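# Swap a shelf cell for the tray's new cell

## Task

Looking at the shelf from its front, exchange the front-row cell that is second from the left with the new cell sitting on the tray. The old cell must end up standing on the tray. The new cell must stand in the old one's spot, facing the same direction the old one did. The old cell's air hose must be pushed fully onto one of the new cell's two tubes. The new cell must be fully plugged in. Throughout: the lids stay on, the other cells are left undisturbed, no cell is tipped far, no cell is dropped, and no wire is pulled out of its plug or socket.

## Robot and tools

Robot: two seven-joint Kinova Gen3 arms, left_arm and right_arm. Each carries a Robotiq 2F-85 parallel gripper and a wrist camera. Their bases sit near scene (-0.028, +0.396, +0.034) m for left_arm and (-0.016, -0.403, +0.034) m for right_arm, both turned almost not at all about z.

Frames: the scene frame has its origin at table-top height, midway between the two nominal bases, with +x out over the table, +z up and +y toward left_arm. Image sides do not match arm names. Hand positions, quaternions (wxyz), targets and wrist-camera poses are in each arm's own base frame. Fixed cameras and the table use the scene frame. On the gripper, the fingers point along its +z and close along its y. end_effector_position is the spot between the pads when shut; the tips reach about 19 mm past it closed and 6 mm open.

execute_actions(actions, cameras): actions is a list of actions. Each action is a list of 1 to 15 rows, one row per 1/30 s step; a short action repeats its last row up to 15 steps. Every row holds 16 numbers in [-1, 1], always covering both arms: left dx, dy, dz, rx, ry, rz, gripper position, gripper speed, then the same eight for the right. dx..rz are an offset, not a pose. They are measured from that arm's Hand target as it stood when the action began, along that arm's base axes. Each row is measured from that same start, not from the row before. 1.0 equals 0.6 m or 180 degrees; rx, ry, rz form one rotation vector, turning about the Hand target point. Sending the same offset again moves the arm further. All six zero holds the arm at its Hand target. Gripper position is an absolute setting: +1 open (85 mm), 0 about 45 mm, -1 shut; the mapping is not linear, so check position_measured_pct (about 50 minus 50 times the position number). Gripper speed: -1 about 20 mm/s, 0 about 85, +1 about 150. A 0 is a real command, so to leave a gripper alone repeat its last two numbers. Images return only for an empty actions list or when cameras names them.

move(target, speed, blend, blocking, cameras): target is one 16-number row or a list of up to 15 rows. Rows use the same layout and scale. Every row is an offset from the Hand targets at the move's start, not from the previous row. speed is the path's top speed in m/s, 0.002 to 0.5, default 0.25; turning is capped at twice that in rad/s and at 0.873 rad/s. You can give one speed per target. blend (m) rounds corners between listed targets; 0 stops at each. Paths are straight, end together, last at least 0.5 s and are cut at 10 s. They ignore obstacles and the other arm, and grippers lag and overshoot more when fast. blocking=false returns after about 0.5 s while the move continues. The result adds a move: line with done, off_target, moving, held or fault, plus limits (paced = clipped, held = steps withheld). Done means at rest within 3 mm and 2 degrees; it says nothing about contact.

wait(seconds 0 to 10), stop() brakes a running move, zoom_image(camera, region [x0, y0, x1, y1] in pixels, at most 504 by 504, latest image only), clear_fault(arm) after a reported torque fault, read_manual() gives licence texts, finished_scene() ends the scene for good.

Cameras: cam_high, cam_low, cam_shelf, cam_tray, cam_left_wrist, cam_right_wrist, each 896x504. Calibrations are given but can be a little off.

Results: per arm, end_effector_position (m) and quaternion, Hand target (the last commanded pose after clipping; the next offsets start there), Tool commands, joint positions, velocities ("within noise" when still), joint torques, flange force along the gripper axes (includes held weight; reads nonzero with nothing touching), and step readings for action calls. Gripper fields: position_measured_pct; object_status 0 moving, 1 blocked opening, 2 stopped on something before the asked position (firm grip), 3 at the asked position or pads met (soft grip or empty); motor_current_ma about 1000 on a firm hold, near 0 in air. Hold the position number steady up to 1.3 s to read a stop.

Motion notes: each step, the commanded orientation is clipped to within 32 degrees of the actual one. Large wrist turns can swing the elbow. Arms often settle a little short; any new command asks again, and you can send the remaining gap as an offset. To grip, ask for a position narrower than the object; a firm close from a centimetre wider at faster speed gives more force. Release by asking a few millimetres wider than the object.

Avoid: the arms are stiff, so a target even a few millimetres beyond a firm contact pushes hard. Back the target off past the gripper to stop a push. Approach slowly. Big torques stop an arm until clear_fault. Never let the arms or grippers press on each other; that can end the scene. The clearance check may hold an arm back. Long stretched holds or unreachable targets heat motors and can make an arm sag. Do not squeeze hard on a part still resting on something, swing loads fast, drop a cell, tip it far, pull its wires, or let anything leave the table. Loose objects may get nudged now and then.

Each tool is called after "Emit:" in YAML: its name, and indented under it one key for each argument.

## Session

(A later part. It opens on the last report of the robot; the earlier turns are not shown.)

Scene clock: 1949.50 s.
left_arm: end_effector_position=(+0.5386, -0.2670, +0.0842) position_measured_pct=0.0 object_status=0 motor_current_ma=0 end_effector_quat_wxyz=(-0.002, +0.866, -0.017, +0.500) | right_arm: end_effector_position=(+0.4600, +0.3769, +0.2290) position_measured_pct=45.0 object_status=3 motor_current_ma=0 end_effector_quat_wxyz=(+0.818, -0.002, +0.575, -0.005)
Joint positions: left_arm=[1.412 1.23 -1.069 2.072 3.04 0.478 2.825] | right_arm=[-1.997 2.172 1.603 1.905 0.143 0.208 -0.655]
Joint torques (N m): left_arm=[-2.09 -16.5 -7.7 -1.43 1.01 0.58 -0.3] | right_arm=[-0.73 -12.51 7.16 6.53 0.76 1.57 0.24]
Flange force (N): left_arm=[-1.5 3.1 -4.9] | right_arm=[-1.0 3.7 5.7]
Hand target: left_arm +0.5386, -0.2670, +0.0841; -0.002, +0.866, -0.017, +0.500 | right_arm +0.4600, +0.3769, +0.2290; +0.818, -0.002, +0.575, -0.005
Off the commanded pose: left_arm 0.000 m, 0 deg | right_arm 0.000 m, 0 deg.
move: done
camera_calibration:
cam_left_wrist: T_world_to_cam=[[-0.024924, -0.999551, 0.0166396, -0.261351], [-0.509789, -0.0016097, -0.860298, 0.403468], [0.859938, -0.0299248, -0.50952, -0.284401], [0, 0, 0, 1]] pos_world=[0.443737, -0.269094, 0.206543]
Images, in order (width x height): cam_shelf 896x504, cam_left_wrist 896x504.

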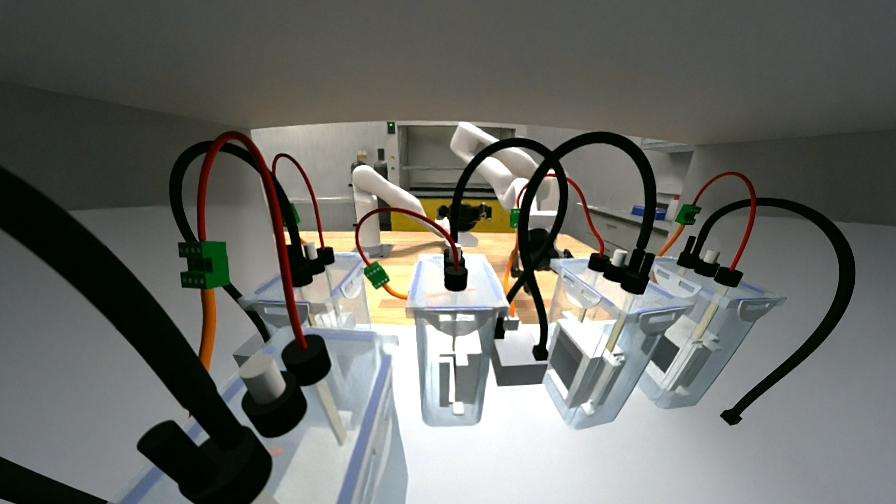

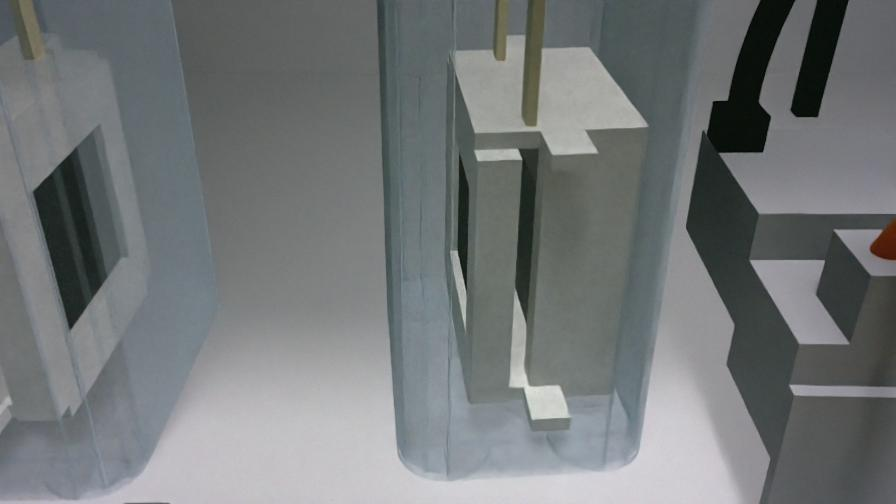

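Emit:
move:
  target:
    - [0,-0.0467,0,0,0,0,1,0,0,0,0,0,0,0,0.1,-1]
    - [0.1,-0.0467,0,0,0,0,1,0,0,0,0,0,0,0,0.1,-1]
  speed: 0.06
  cameras: ["cam_left_wrist","cam_low","cam_high"]

Emit:
zoom_image:
  camera: "cam_low"
  region: [250, 200, 490, 390]

Scene clock: 1958.30 s.
left_arm: end_effector_position=(+0.5986, -0.2950, +0.0841) position_measured_pct=0.0 object_status=3 motor_current_ma=0 end_effector_quat_wxyz=(-0.002, +0.866, -0.017, +0.500) | right_arm: end_effector_position=(+0.4600, +0.3769, +0.2290) position_measured_pct=45.0 object_status=3 motor_current_ma=0 end_effector_quat_wxyz=(+0.818, -0.002, +0.575, -0.005)
Joint positions: left_arm=[1.305 1.232 -1.035 1.859 2.998 0.353 2.822] | right_arm=[-1.997 2.172 1.603 1.905 0.143 0.208 -0.655]
Joint torques (N m): left_arm=[-2.24 -18.68 -8.26 -2.36 0.76 0.51 -0.28] | right_arm=[-0.72 -12.47 7.12 6.5 0.76 1.54 0.22]
Flange force (N): left_arm=[-2.5 2.6 -4.5] | right_arm=[-1.1 3.8 5.7]
Hand target: left_arm +0.5986, -0.2950, +0.0841; -0.002, +0.866, -0.017, +0.500 | right_arm +0.4600, +0.3769, +0.2290; +0.818, -0.002, +0.575, -0.005
Off the commanded pose: left_arm 0.000 m, 0 deg | right_arm 0.000 m, 0 deg.
move: done
camera_calibration:
cam_left_wrist: T_world_to_cam=[[-0.0249719, -0.999551, 0.0165553, -0.287802], [-0.50986, -0.00151029, -0.860256, 0.434066], [0.859895, -0.0299231, -0.509593, -0.336798], [0, 0, 0, 1]] pos_world=[0.503737, -0.297095, 0.206543]
Images, in order (width x height): cam_high 896x504, cam_low 896x504, cam_left_wrist 896x504.

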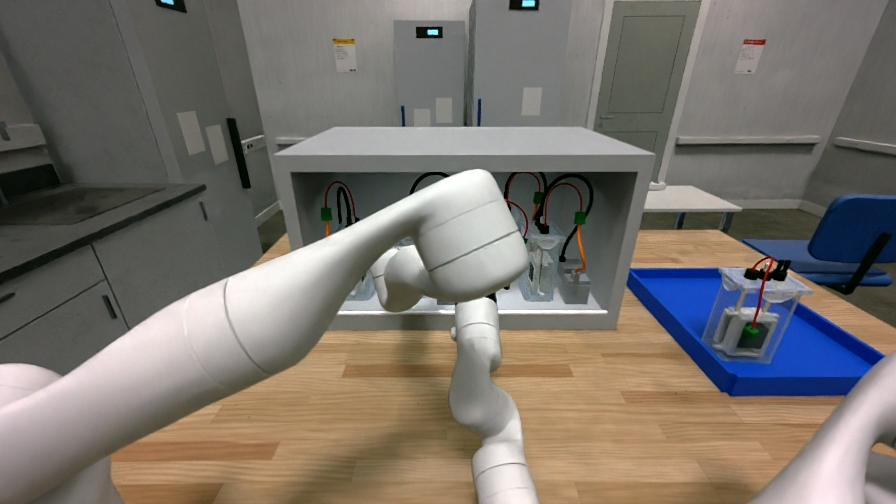

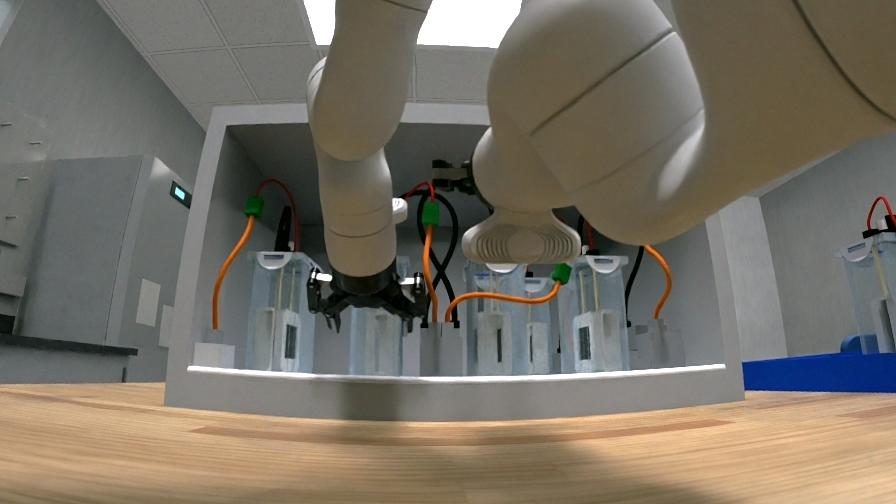

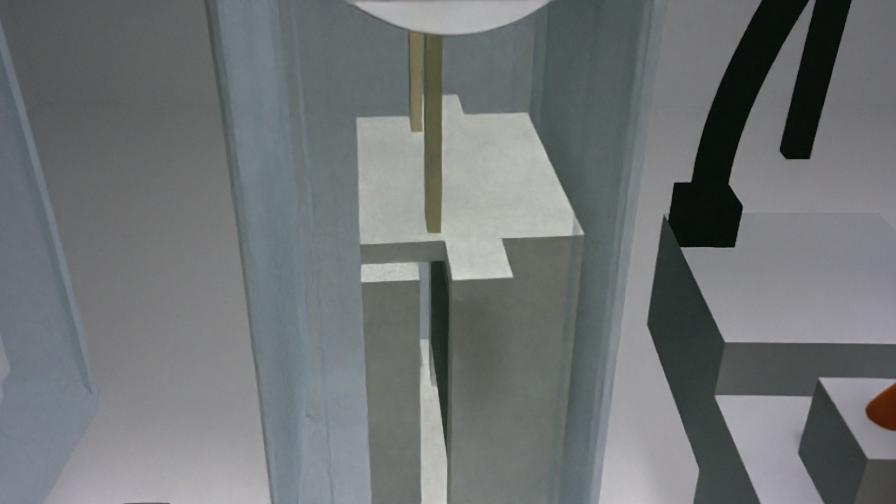

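Scaled by 2.100 from the camera's 896x504 image, which has a finer 1280x720 frame.

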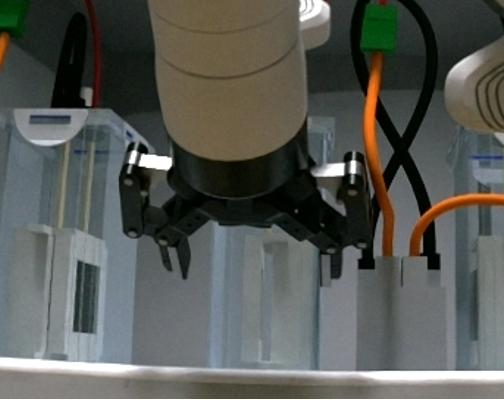

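Emit:
execute_actions:
  actions: []
  cameras: ["cam_low", "cam_shelf", "cam_left_wrist"]

Scene clock: 1967.13 s.
left_arm: end_effector_position=(+0.5986, -0.2950, +0.0841) position_measured_pct=0.0 object_status=3 motor_current_ma=0 end_effector_quat_wxyz=(-0.002, +0.866, -0.017, +0.500) | right_arm: end_effector_position=(+0.4600, +0.3769, +0.2290) position_measured_pct=45.0 object_status=3 motor_current_ma=0 end_effector_quat_wxyz=(+0.818, -0.002, +0.575, -0.005)
Joint positions: left_arm=[1.305 1.232 -1.035 1.859 2.998 0.353 2.822] | right_arm=[-1.997 2.172 1.603 1.905 0.143 0.208 -0.655]
Joint velocities: within noise
Joint torques (N m): left_arm=[-2.13 -18.67 -8.09 -2.35 0.73 0.55 -0.28] | right_arm=[-0.72 -12.47 7.14 6.49 0.78 1.54 0.25]
Flange force (N): left_arm=[-2.4 2.6 -4.3] | right_arm=[-1.0 3.7 5.7]
Hand target: left_arm +0.5986, -0.2950, +0.0841; -0.002, +0.866, -0.017, +0.500 | right_arm +0.4600, +0.3769, +0.2290; +0.818, -0.002, +0.575, -0.005
Tool commands: left_gripper/position=+1.0 left_gripper/speed=+0.0 right_gripper/position=+0.1 right_gripper/speed=-1.0
Off the commanded pose: left_arm 0.000 m, 0 deg | right_arm 0.000 m, 0 deg.
camera_calibration:
cam_left_wrist: T_world_to_cam=[[-0.0249226, -0.999551, 0.0166379, -0.287843], [-0.509863, -0.00160638, -0.860254, 0.434039], [0.859894, -0.0299228, -0.509594, -0.336797], [0, 0, 0, 1]] pos_world=[0.503737, -0.297094, 0.206543]
Images, in order (width x height): cam_low 896x504, cam_shelf 896x504, cam_left_wrist 896x504.

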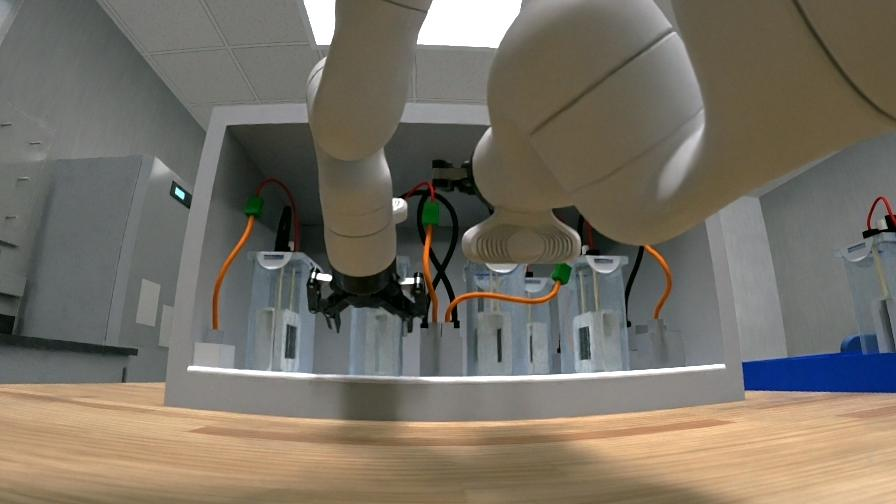

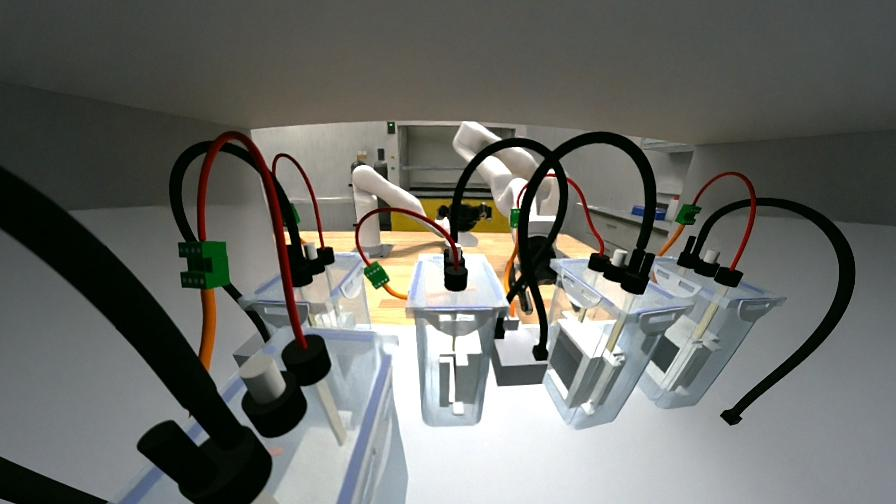

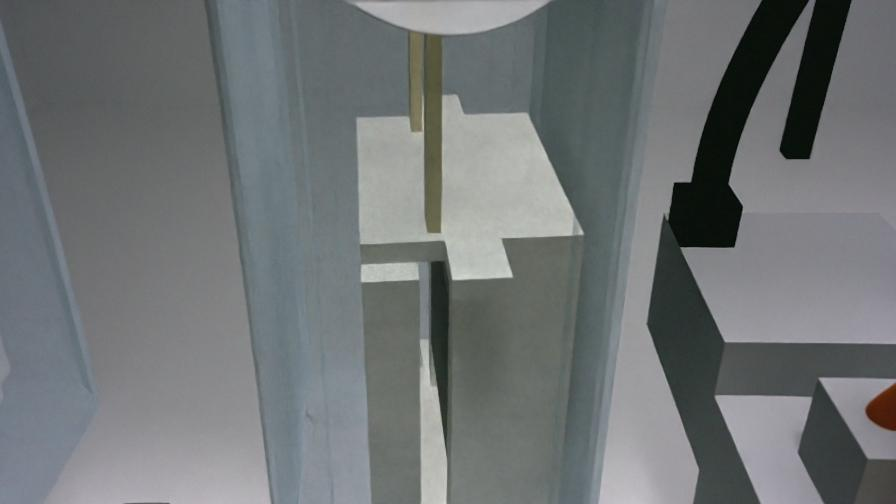

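Emit:
zoom_image:
  camera: "cam_low"
  region: [290, 250, 460, 390]

Emit:
zoom_image:
  camera: "cam_shelf"
  region: [470, 220, 700, 420]

Scaled by 2.965 from the camera's 896x504 image, which has a finer 1280x720 frame.

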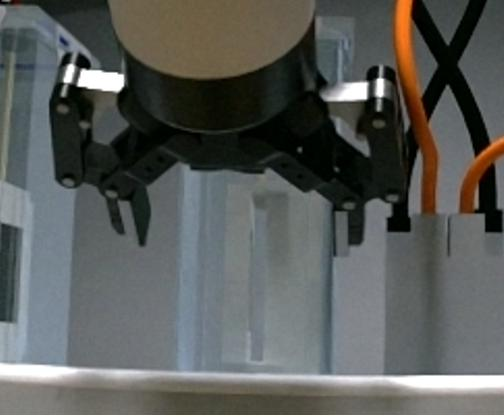

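Scaled by 2.191 from the camera's 896x504 image, which has a finer 1280x720 frame.

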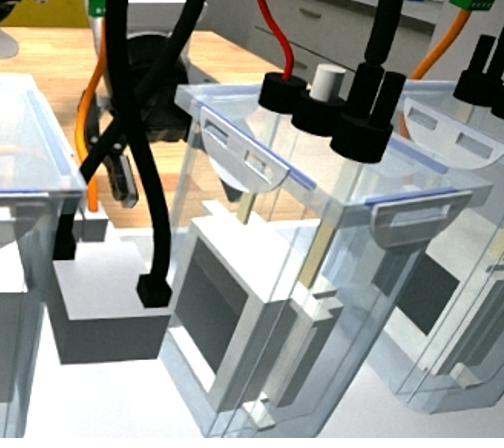

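Emit:
move:
  target: [0.0333,-0.0055,0,0,0,0,1,0,0,0,0,0,0,0,0.1,-1]
  speed: 0.04
  cameras: ["cam_low", "cam_shelf"]

Emit:
zoom_image:
  camera: "cam_low"
  region: [290, 250, 460, 390]

Emit:
zoom_image:
  camera: "cam_shelf"
  region: [470, 220, 700, 420]

Scene clock: 1981.60 s.
left_arm: end_effector_position=(+0.6186, -0.2983, +0.0841) position_measured_pct=0.0 object_status=3 motor_current_ma=0 end_effector_quat_wxyz=(-0.002, +0.866, -0.017, +0.500) | right_arm: end_effector_position=(+0.4600, +0.3769, +0.2290) position_measured_pct=45.0 object_status=3 motor_current_ma=0 end_effector_quat_wxyz=(+0.818, -0.002, +0.575, -0.005)
Joint positions: left_arm=[1.262 1.233 -1.021 1.799 2.98 0.327 2.82] | right_arm=[-1.997 2.172 1.603 1.905 0.143 0.208 -0.655]
Joint torques (N m): left_arm=[-2.2 -19.38 -8.22 -2.72 0.68 0.55 -0.29] | right_arm=[-0.74 -12.51 7.14 6.56 0.78 1.55 0.24]
Flange force (N): left_arm=[-2.9 2.4 -4.4] | right_arm=[-0.9 3.9 5.8]
Hand target: left_arm +0.6186, -0.2983, +0.0841; -0.002, +0.866, -0.017, +0.500 | right_arm +0.4600, +0.3769, +0.2290; +0.818, -0.002, +0.575, -0.005
Off the commanded pose: left_arm 0.000 m, 0 deg | right_arm 0.000 m, 0 deg.
move: done
Images, in order (width x height): cam_low 896x504, cam_shelf 896x504.

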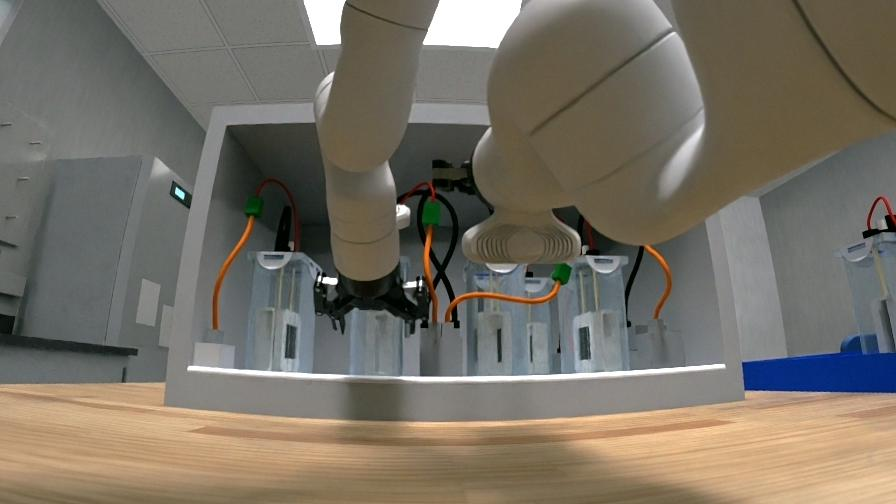

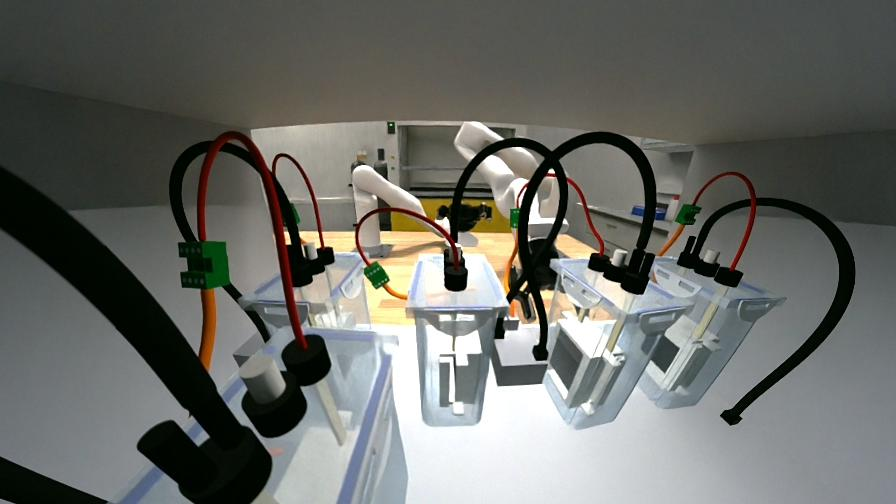

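Scaled by 2.965 from the camera's 896x504 image, which has a finer 1280x720 frame.

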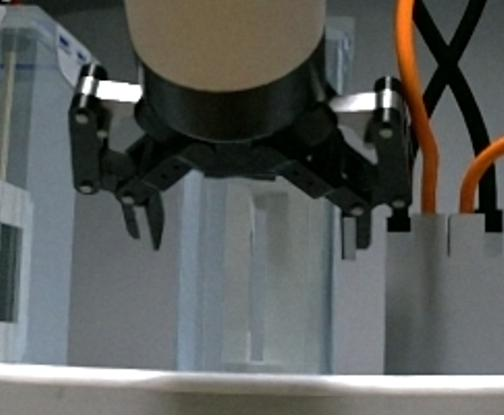

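Scaled by 2.191 from the camera's 896x504 image, which has a finer 1280x720 frame.

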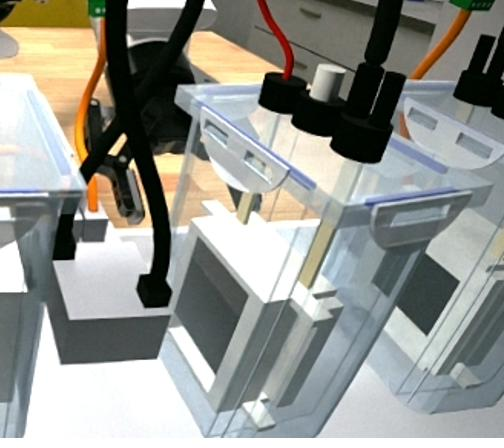

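Emit:
move:
  target: [0.02,-0.0005,0,0,0,0,1,0,0,0,0,0,0,0,0.1,-1]
  speed: 0.03
  cameras: ["cam_low", "cam_shelf", "cam_high"]

Emit:
zoom_image:
  camera: "cam_low"
  region: [290, 250, 460, 390]

Emit:
zoom_image:
  camera: "cam_shelf"
  region: [480, 220, 620, 340]

Scene clock: 1984.43 s.
left_arm: end_effector_position=(+0.6306, -0.2986, +0.0841) position_measured_pct=0.0 object_status=3 motor_current_ma=0 end_effector_quat_wxyz=(-0.002, +0.866, -0.017, +0.500) | right_arm: end_effector_position=(+0.4600, +0.3769, +0.2290) position_measured_pct=45.0 object_status=3 motor_current_ma=0 end_effector_quat_wxyz=(+0.818, -0.002, +0.575, -0.005)
Joint positions: left_arm=[1.234 1.234 -1.013 1.765 2.969 0.316 2.818] | right_arm=[-1.997 2.172 1.603 1.905 0.143 0.208 -0.655]
Joint torques (N m): left_arm=[-2.25 -19.72 -8.16 -2.85 0.69 0.55 -0.32] | right_arm=[-0.74 -12.5 7.14 6.52 0.76 1.57 0.24]
Flange force (N): left_arm=[-2.9 2.5 -4.4] | right_arm=[-1.0 3.7 5.8]
Hand target: left_arm +0.6306, -0.2986, +0.0841; -0.002, +0.866, -0.017, +0.500 | right_arm +0.4600, +0.3769, +0.2290; +0.818, -0.002, +0.575, -0.005
Off the commanded pose: left_arm 0.000 m, 0 deg | right_arm 0.000 m, 0 deg.
move: done
Images, in order (width x height): cam_high 896x504, cam_low 896x504, cam_shelf 896x504.

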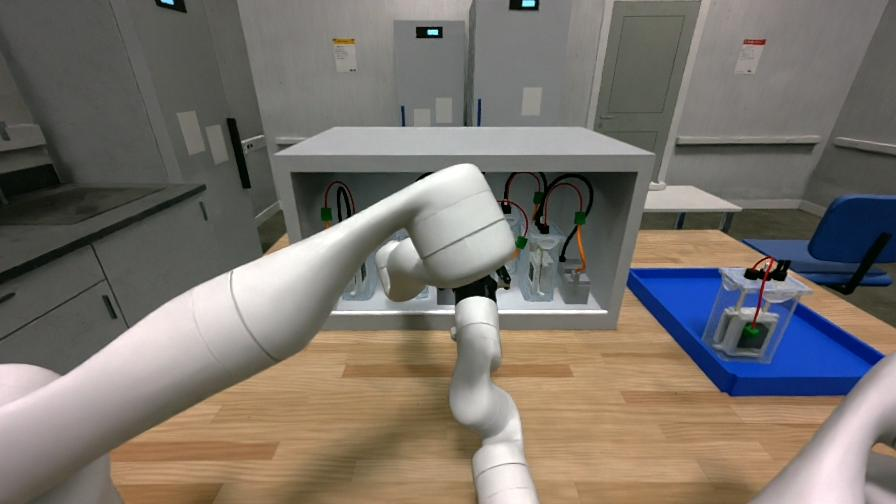

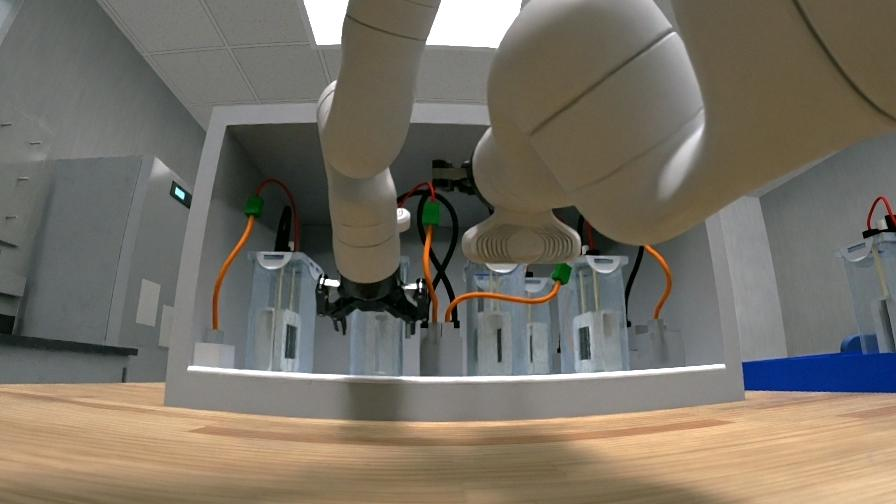

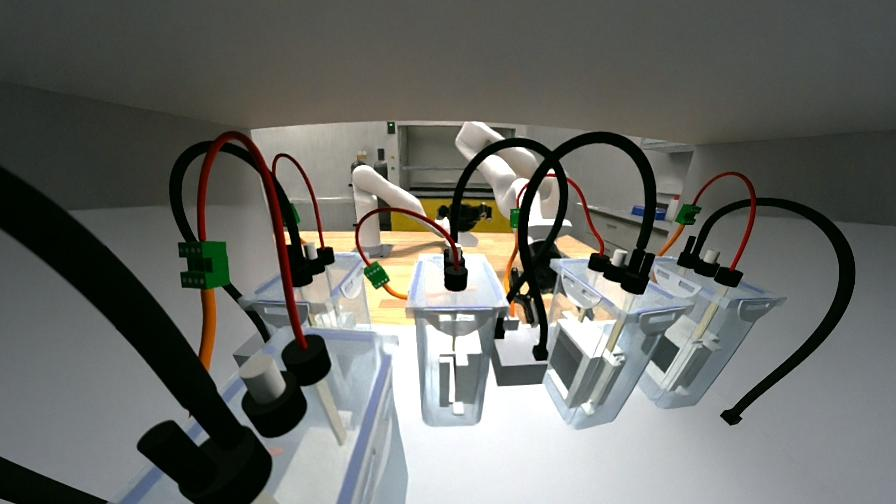

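Scaled by 2.965 from the camera's 896x504 image, which has a finer 1280x720 frame.

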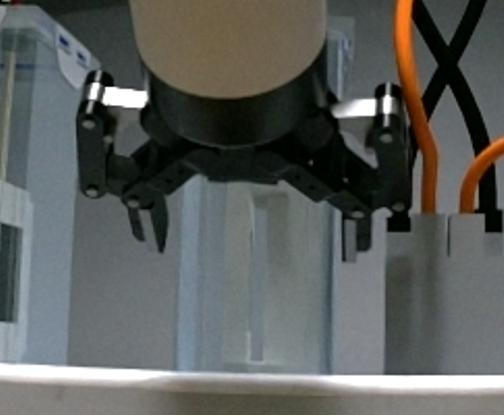

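Scaled by 3.600 from the camera's 896x504 image, which has a finer 1280x720 frame.

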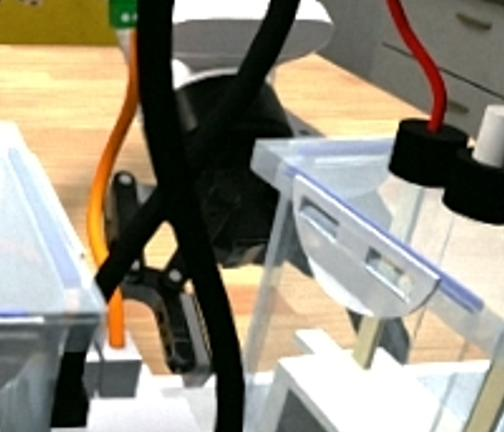

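Emit:
move:
  target: [0.0167,-0.0005,0,0,0,0,1,0,0,0,0,0,0,0,0.1,-1]
  speed: 0.02
  cameras: ["cam_low", "cam_shelf", "cam_left_wrist"]

Emit:
zoom_image:
  camera: "cam_low"
  region: [290, 250, 460, 390]

Emit:
zoom_image:
  camera: "cam_shelf"
  region: [480, 220, 720, 340]

Scene clock: 1987.43 s.
left_arm: end_effector_position=(+0.6406, -0.2989, +0.0841) position_measured_pct=0.0 object_status=3 motor_current_ma=0 end_effector_quat_wxyz=(-0.002, +0.866, -0.017, +0.500) | right_arm: end_effector_position=(+0.4600, +0.3769, +0.2290) position_measured_pct=45.0 object_status=3 motor_current_ma=0 end_effector_quat_wxyz=(+0.818, -0.002, +0.575, -0.005)
Joint positions: left_arm=[1.21 1.234 -1.005 1.736 2.959 0.306 2.817] | right_arm=[-1.997 2.172 1.603 1.905 0.143 0.208 -0.655]
Joint torques (N m): left_arm=[-2.19 -20.1 -8.12 -3.04 0.59 0.59 -0.26] | right_arm=[-0.73 -12.48 7.11 6.48 0.77 1.54 0.24]
Flange force (N): left_arm=[-3.2 2.5 -4.3] | right_arm=[-1.1 3.7 5.7]
Hand target: left_arm +0.6406, -0.2989, +0.0841; -0.002, +0.866, -0.017, +0.500 | right_arm +0.4600, +0.3769, +0.2290; +0.818, -0.002, +0.575, -0.005
Off the commanded pose: left_arm 0.000 m, 0 deg | right_arm 0.000 m, 0 deg.
move: done
camera_calibration:
cam_left_wrist: T_world_to_cam=[[-0.0249738, -0.999551, 0.016552, -0.290649], [-0.50986, -0.00150653, -0.860256, 0.455475], [0.859895, -0.0299231, -0.509593, -0.37303], [0, 0, 0, 1]] pos_world=[0.545737, -0.300995, 0.206543]
Images, in order (width x height): cam_low 896x504, cam_shelf 896x504, cam_left_wrist 896x504.

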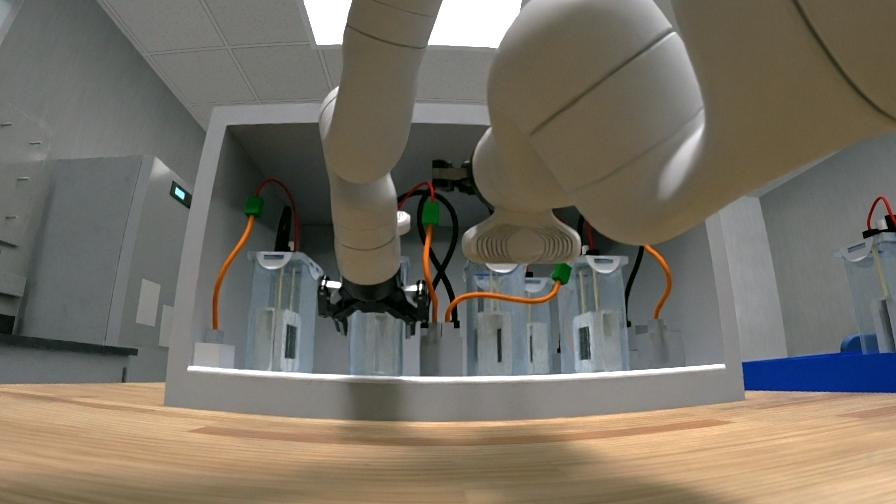

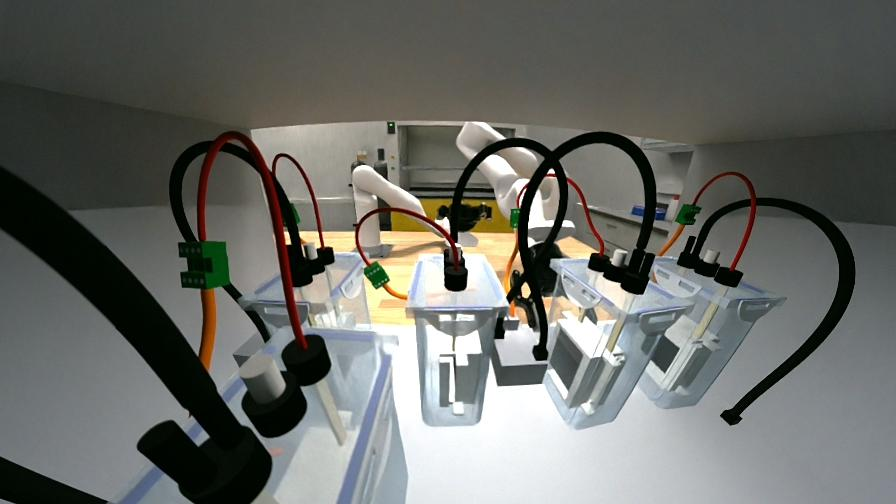

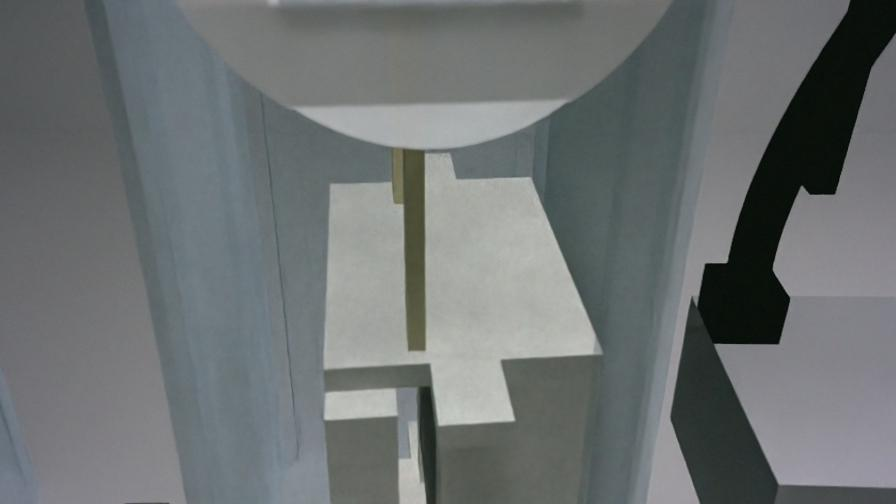

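Scaled by 2.965 from the camera's 896x504 image, which has a finer 1280x720 frame.

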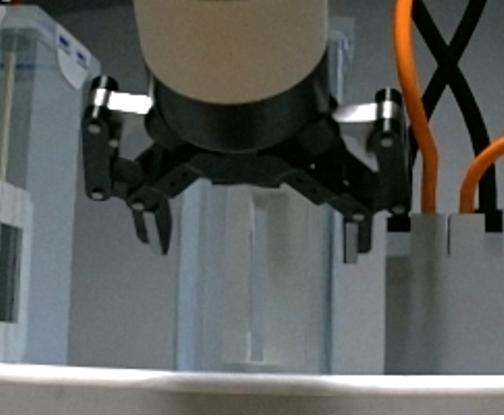

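Scaled by 2.100 from the camera's 896x504 image, which has a finer 1280x720 frame.

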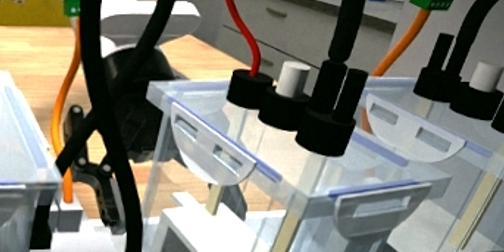

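Emit:
move:
  target: [0.0133,0.0022,0,0,0,0,1,0,0,0,0,0,0,0,0.1,-1]
  speed: 0.02
  cameras: ["cam_low", "cam_shelf"]

Emit:
zoom_image:
  camera: "cam_low"
  region: [290, 250, 460, 390]

Emit:
zoom_image:
  camera: "cam_shelf"
  region: [480, 220, 720, 340]

Scene clock: 1990.03 s.
left_arm: end_effector_position=(+0.6486, -0.2976, +0.0841) position_measured_pct=0.0 object_status=3 motor_current_ma=0 end_effector_quat_wxyz=(-0.002, +0.866, -0.017, +0.500) | right_arm: end_effector_position=(+0.4600, +0.3769, +0.2290) position_measured_pct=45.0 object_status=3 motor_current_ma=0 end_effector_quat_wxyz=(+0.818, -0.002, +0.575, -0.005)
Joint positions: left_arm=[1.19 1.234 -0.998 1.716 2.951 0.302 2.815] | right_arm=[-1.997 2.172 1.603 1.905 0.143 0.208 -0.655]
Joint torques (N m): left_arm=[-2.2 -20.26 -8.17 -3.18 0.63 0.57 -0.19] | right_arm=[-0.7 -12.5 7.12 6.49 0.78 1.55 0.24]
Flange force (N): left_arm=[-3.0 2.3 -4.4] | right_arm=[-1.0 3.7 5.7]
Hand target: left_arm +0.6486, -0.2976, +0.0841; -0.002, +0.866, -0.017, +0.500 | right_arm +0.4600, +0.3769, +0.2290; +0.818, -0.002, +0.575, -0.005
Off the commanded pose: left_arm 0.000 m, 0 deg | right_arm 0.000 m, 0 deg.
move: done
Images, in order (width x height): cam_low 896x504, cam_shelf 896x504.

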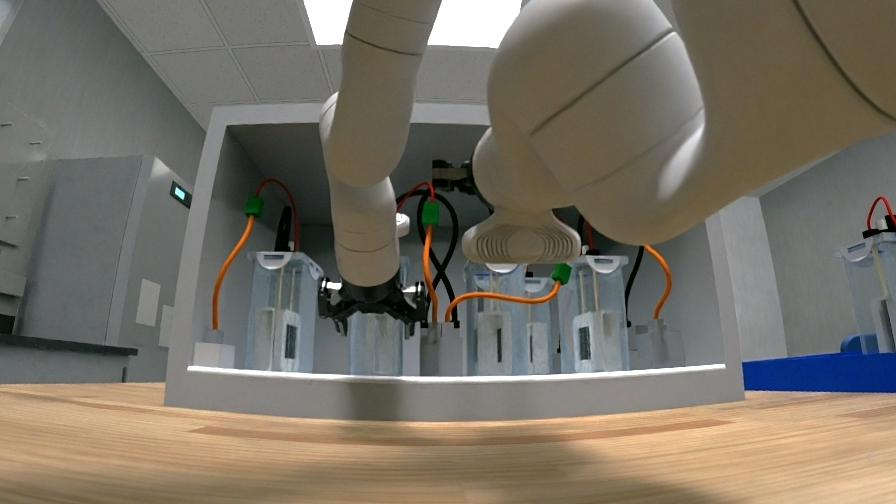

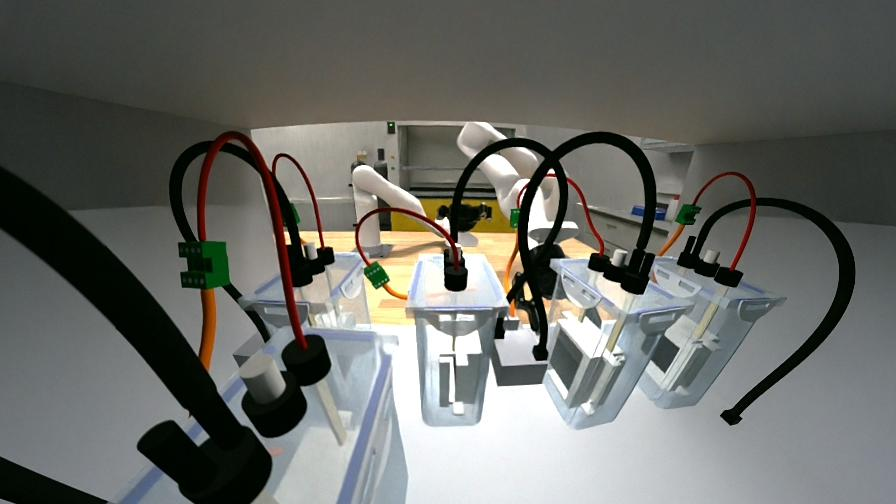

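Scaled by 2.965 from the camera's 896x504 image, which has a finer 1280x720 frame.

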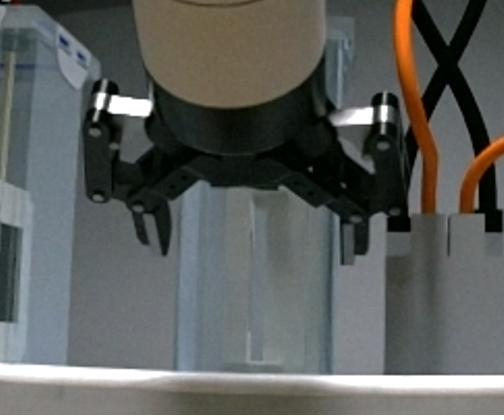

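Scaled by 2.100 from the camera's 896x504 image, which has a finer 1280x720 frame.

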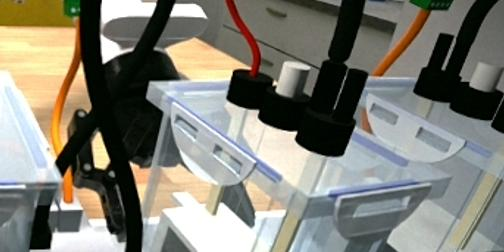

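Emit:
move:
  target: [0.0108,-0.0003,0,0,0,0,1,0,0,0,0,0,0,0,0.1,-1]
  speed: 0.02
  cameras: ["cam_low", "cam_shelf"]

Emit:
zoom_image:
  camera: "cam_low"
  region: [290, 250, 460, 390]

Emit:
zoom_image:
  camera: "cam_shelf"
  region: [480, 220, 720, 340]

Scene clock: 1993.30 s.
left_arm: end_effector_position=(+0.6551, -0.2978, +0.0841) position_measured_pct=0.0 object_status=3 motor_current_ma=0 end_effector_quat_wxyz=(-0.002, +0.866, -0.017, +0.500) | right_arm: end_effector_position=(+0.4600, +0.3769, +0.2290) position_measured_pct=45.0 object_status=3 motor_current_ma=0 end_effector_quat_wxyz=(+0.818, -0.002, +0.575, -0.005)
Joint positions: left_arm=[1.175 1.235 -0.993 1.697 2.944 0.294 2.814] | right_arm=[-1.997 2.172 1.603 1.905 0.143 0.208 -0.655]
Joint torques (N m): left_arm=[-2.2 -20.48 -8.08 -3.25 0.63 0.55 -0.33] | right_arm=[-0.72 -12.53 7.15 6.55 0.75 1.55 0.23]
Flange force (N): left_arm=[-3.2 2.3 -4.4] | right_arm=[-0.9 3.8 5.7]
Hand target: left_arm +0.6551, -0.2978, +0.0842; -0.002, +0.866, -0.017, +0.500 | right_arm +0.4600, +0.3769, +0.2290; +0.818, -0.002, +0.575, -0.005
Off the commanded pose: left_arm 0.000 m, 0 deg | right_arm 0.000 m, 0 deg.
move: done
Images, in order (width x height): cam_low 896x504, cam_shelf 896x504.

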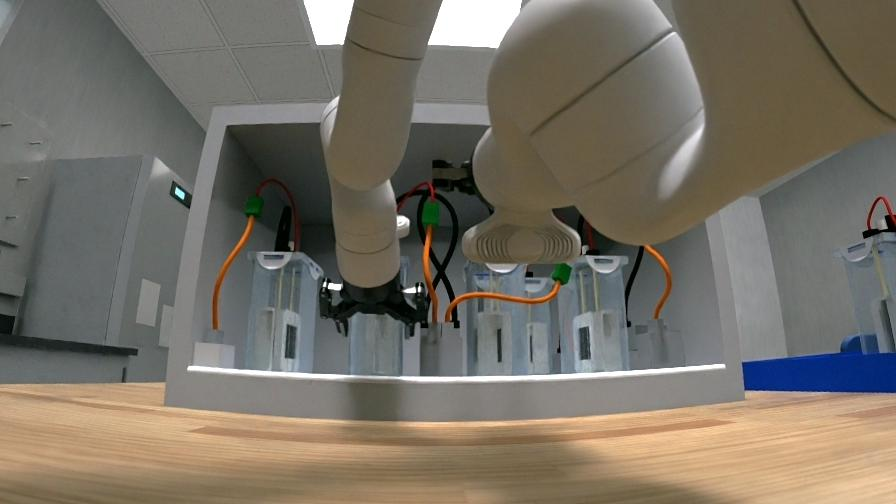

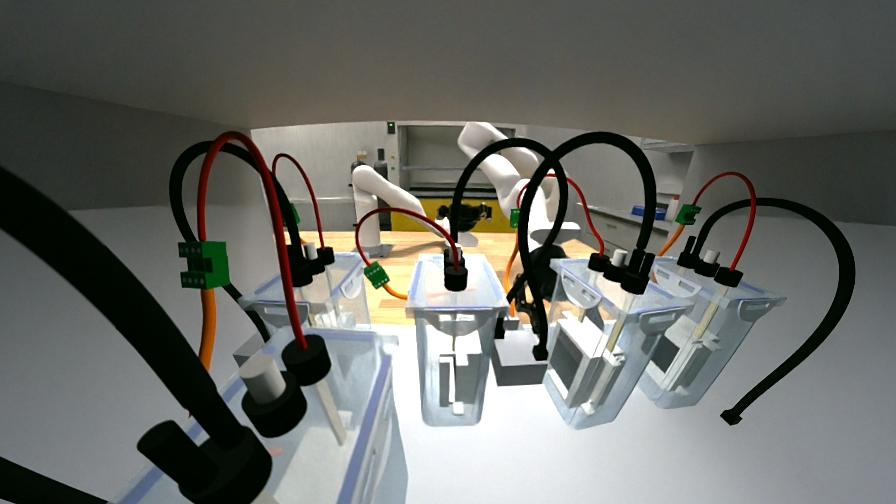

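Scaled by 2.965 from the camera's 896x504 image, which has a finer 1280x720 frame.

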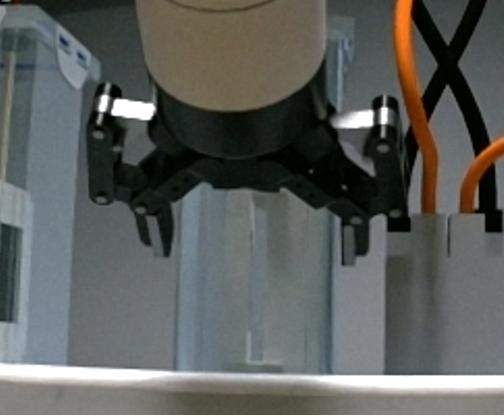

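Scaled by 2.100 from the camera's 896x504 image, which has a finer 1280x720 frame.

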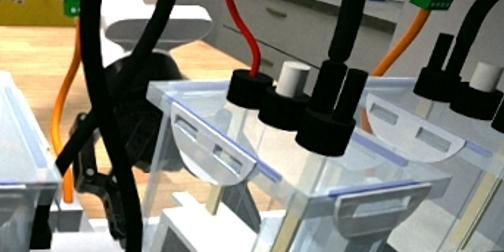

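Emit:
move:
  target: [0,0,0,0,0,0,0.6,-1,0,0,0,0,0,0,0.1,-1]
  cameras: ["cam_low", "cam_shelf"]

Emit:
zoom_image:
  camera: "cam_low"
  region: [290, 250, 460, 390]

Emit:
zoom_image:
  camera: "cam_shelf"
  region: [480, 220, 720, 340]

Scene clock: 1995.83 s.
left_arm: end_effector_position=(+0.6551, -0.2978, +0.0841) position_measured_pct=11.3 object_status=0 motor_current_ma=1000 end_effector_quat_wxyz=(-0.002, +0.866, -0.017, +0.500) | right_arm: end_effector_position=(+0.4600, +0.3769, +0.2290) position_measured_pct=45.0 object_status=3 motor_current_ma=0 end_effector_quat_wxyz=(+0.818, -0.002, +0.575, -0.005)
Joint positions: left_arm=[1.175 1.235 -0.993 1.697 2.944 0.294 2.814] | right_arm=[-1.997 2.172 1.603 1.905 0.143 0.208 -0.655]
Joint torques (N m): left_arm=[-4.51 -15.04 -4.98 -2.01 -0.08 -0.29 -0.42] | right_arm=[-0.75 -12.48 7.16 6.54 0.75 1.54 0.23]
Flange force (N): left_arm=[2.8 2.9 -15.4] | right_arm=[-1.0 3.9 5.7]
Hand target: left_arm +0.6551, -0.2978, +0.0841; -0.002, +0.866, -0.017, +0.500 | right_arm +0.4600, +0.3769, +0.2290; +0.818, -0.002, +0.575, -0.005
Off the commanded pose: left_arm 0.000 m, 0 deg | right_arm 0.000 m, 0 deg.
move: done
Images, in order (width x height): cam_low 896x504, cam_shelf 896x504.

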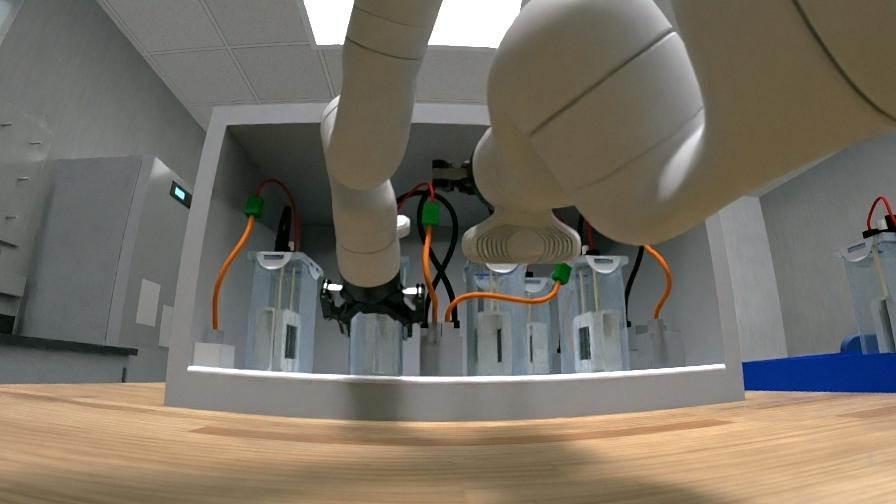

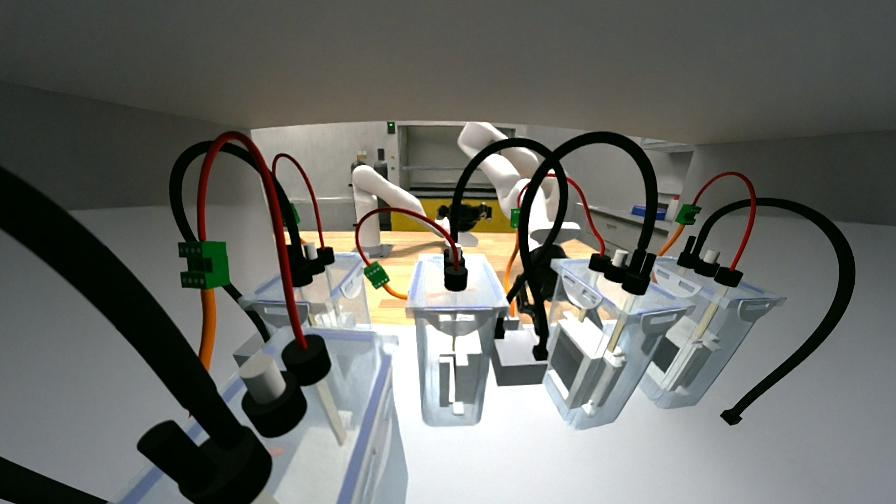

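Scaled by 2.965 from the camera's 896x504 image, which has a finer 1280x720 frame.

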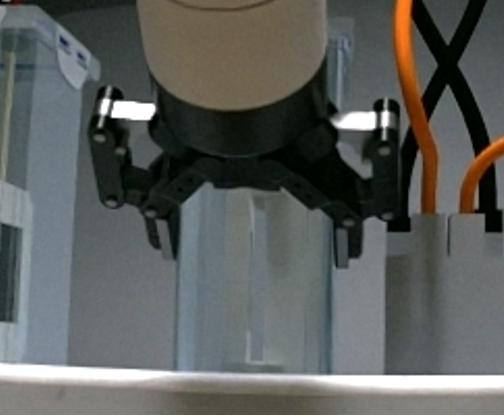

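Scaled by 2.100 from the camera's 896x504 image, which has a finer 1280x720 frame.

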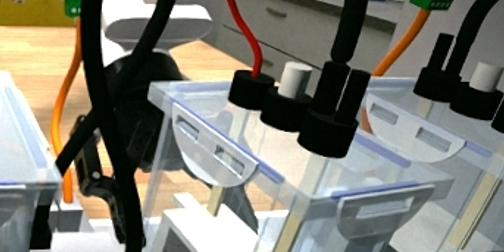

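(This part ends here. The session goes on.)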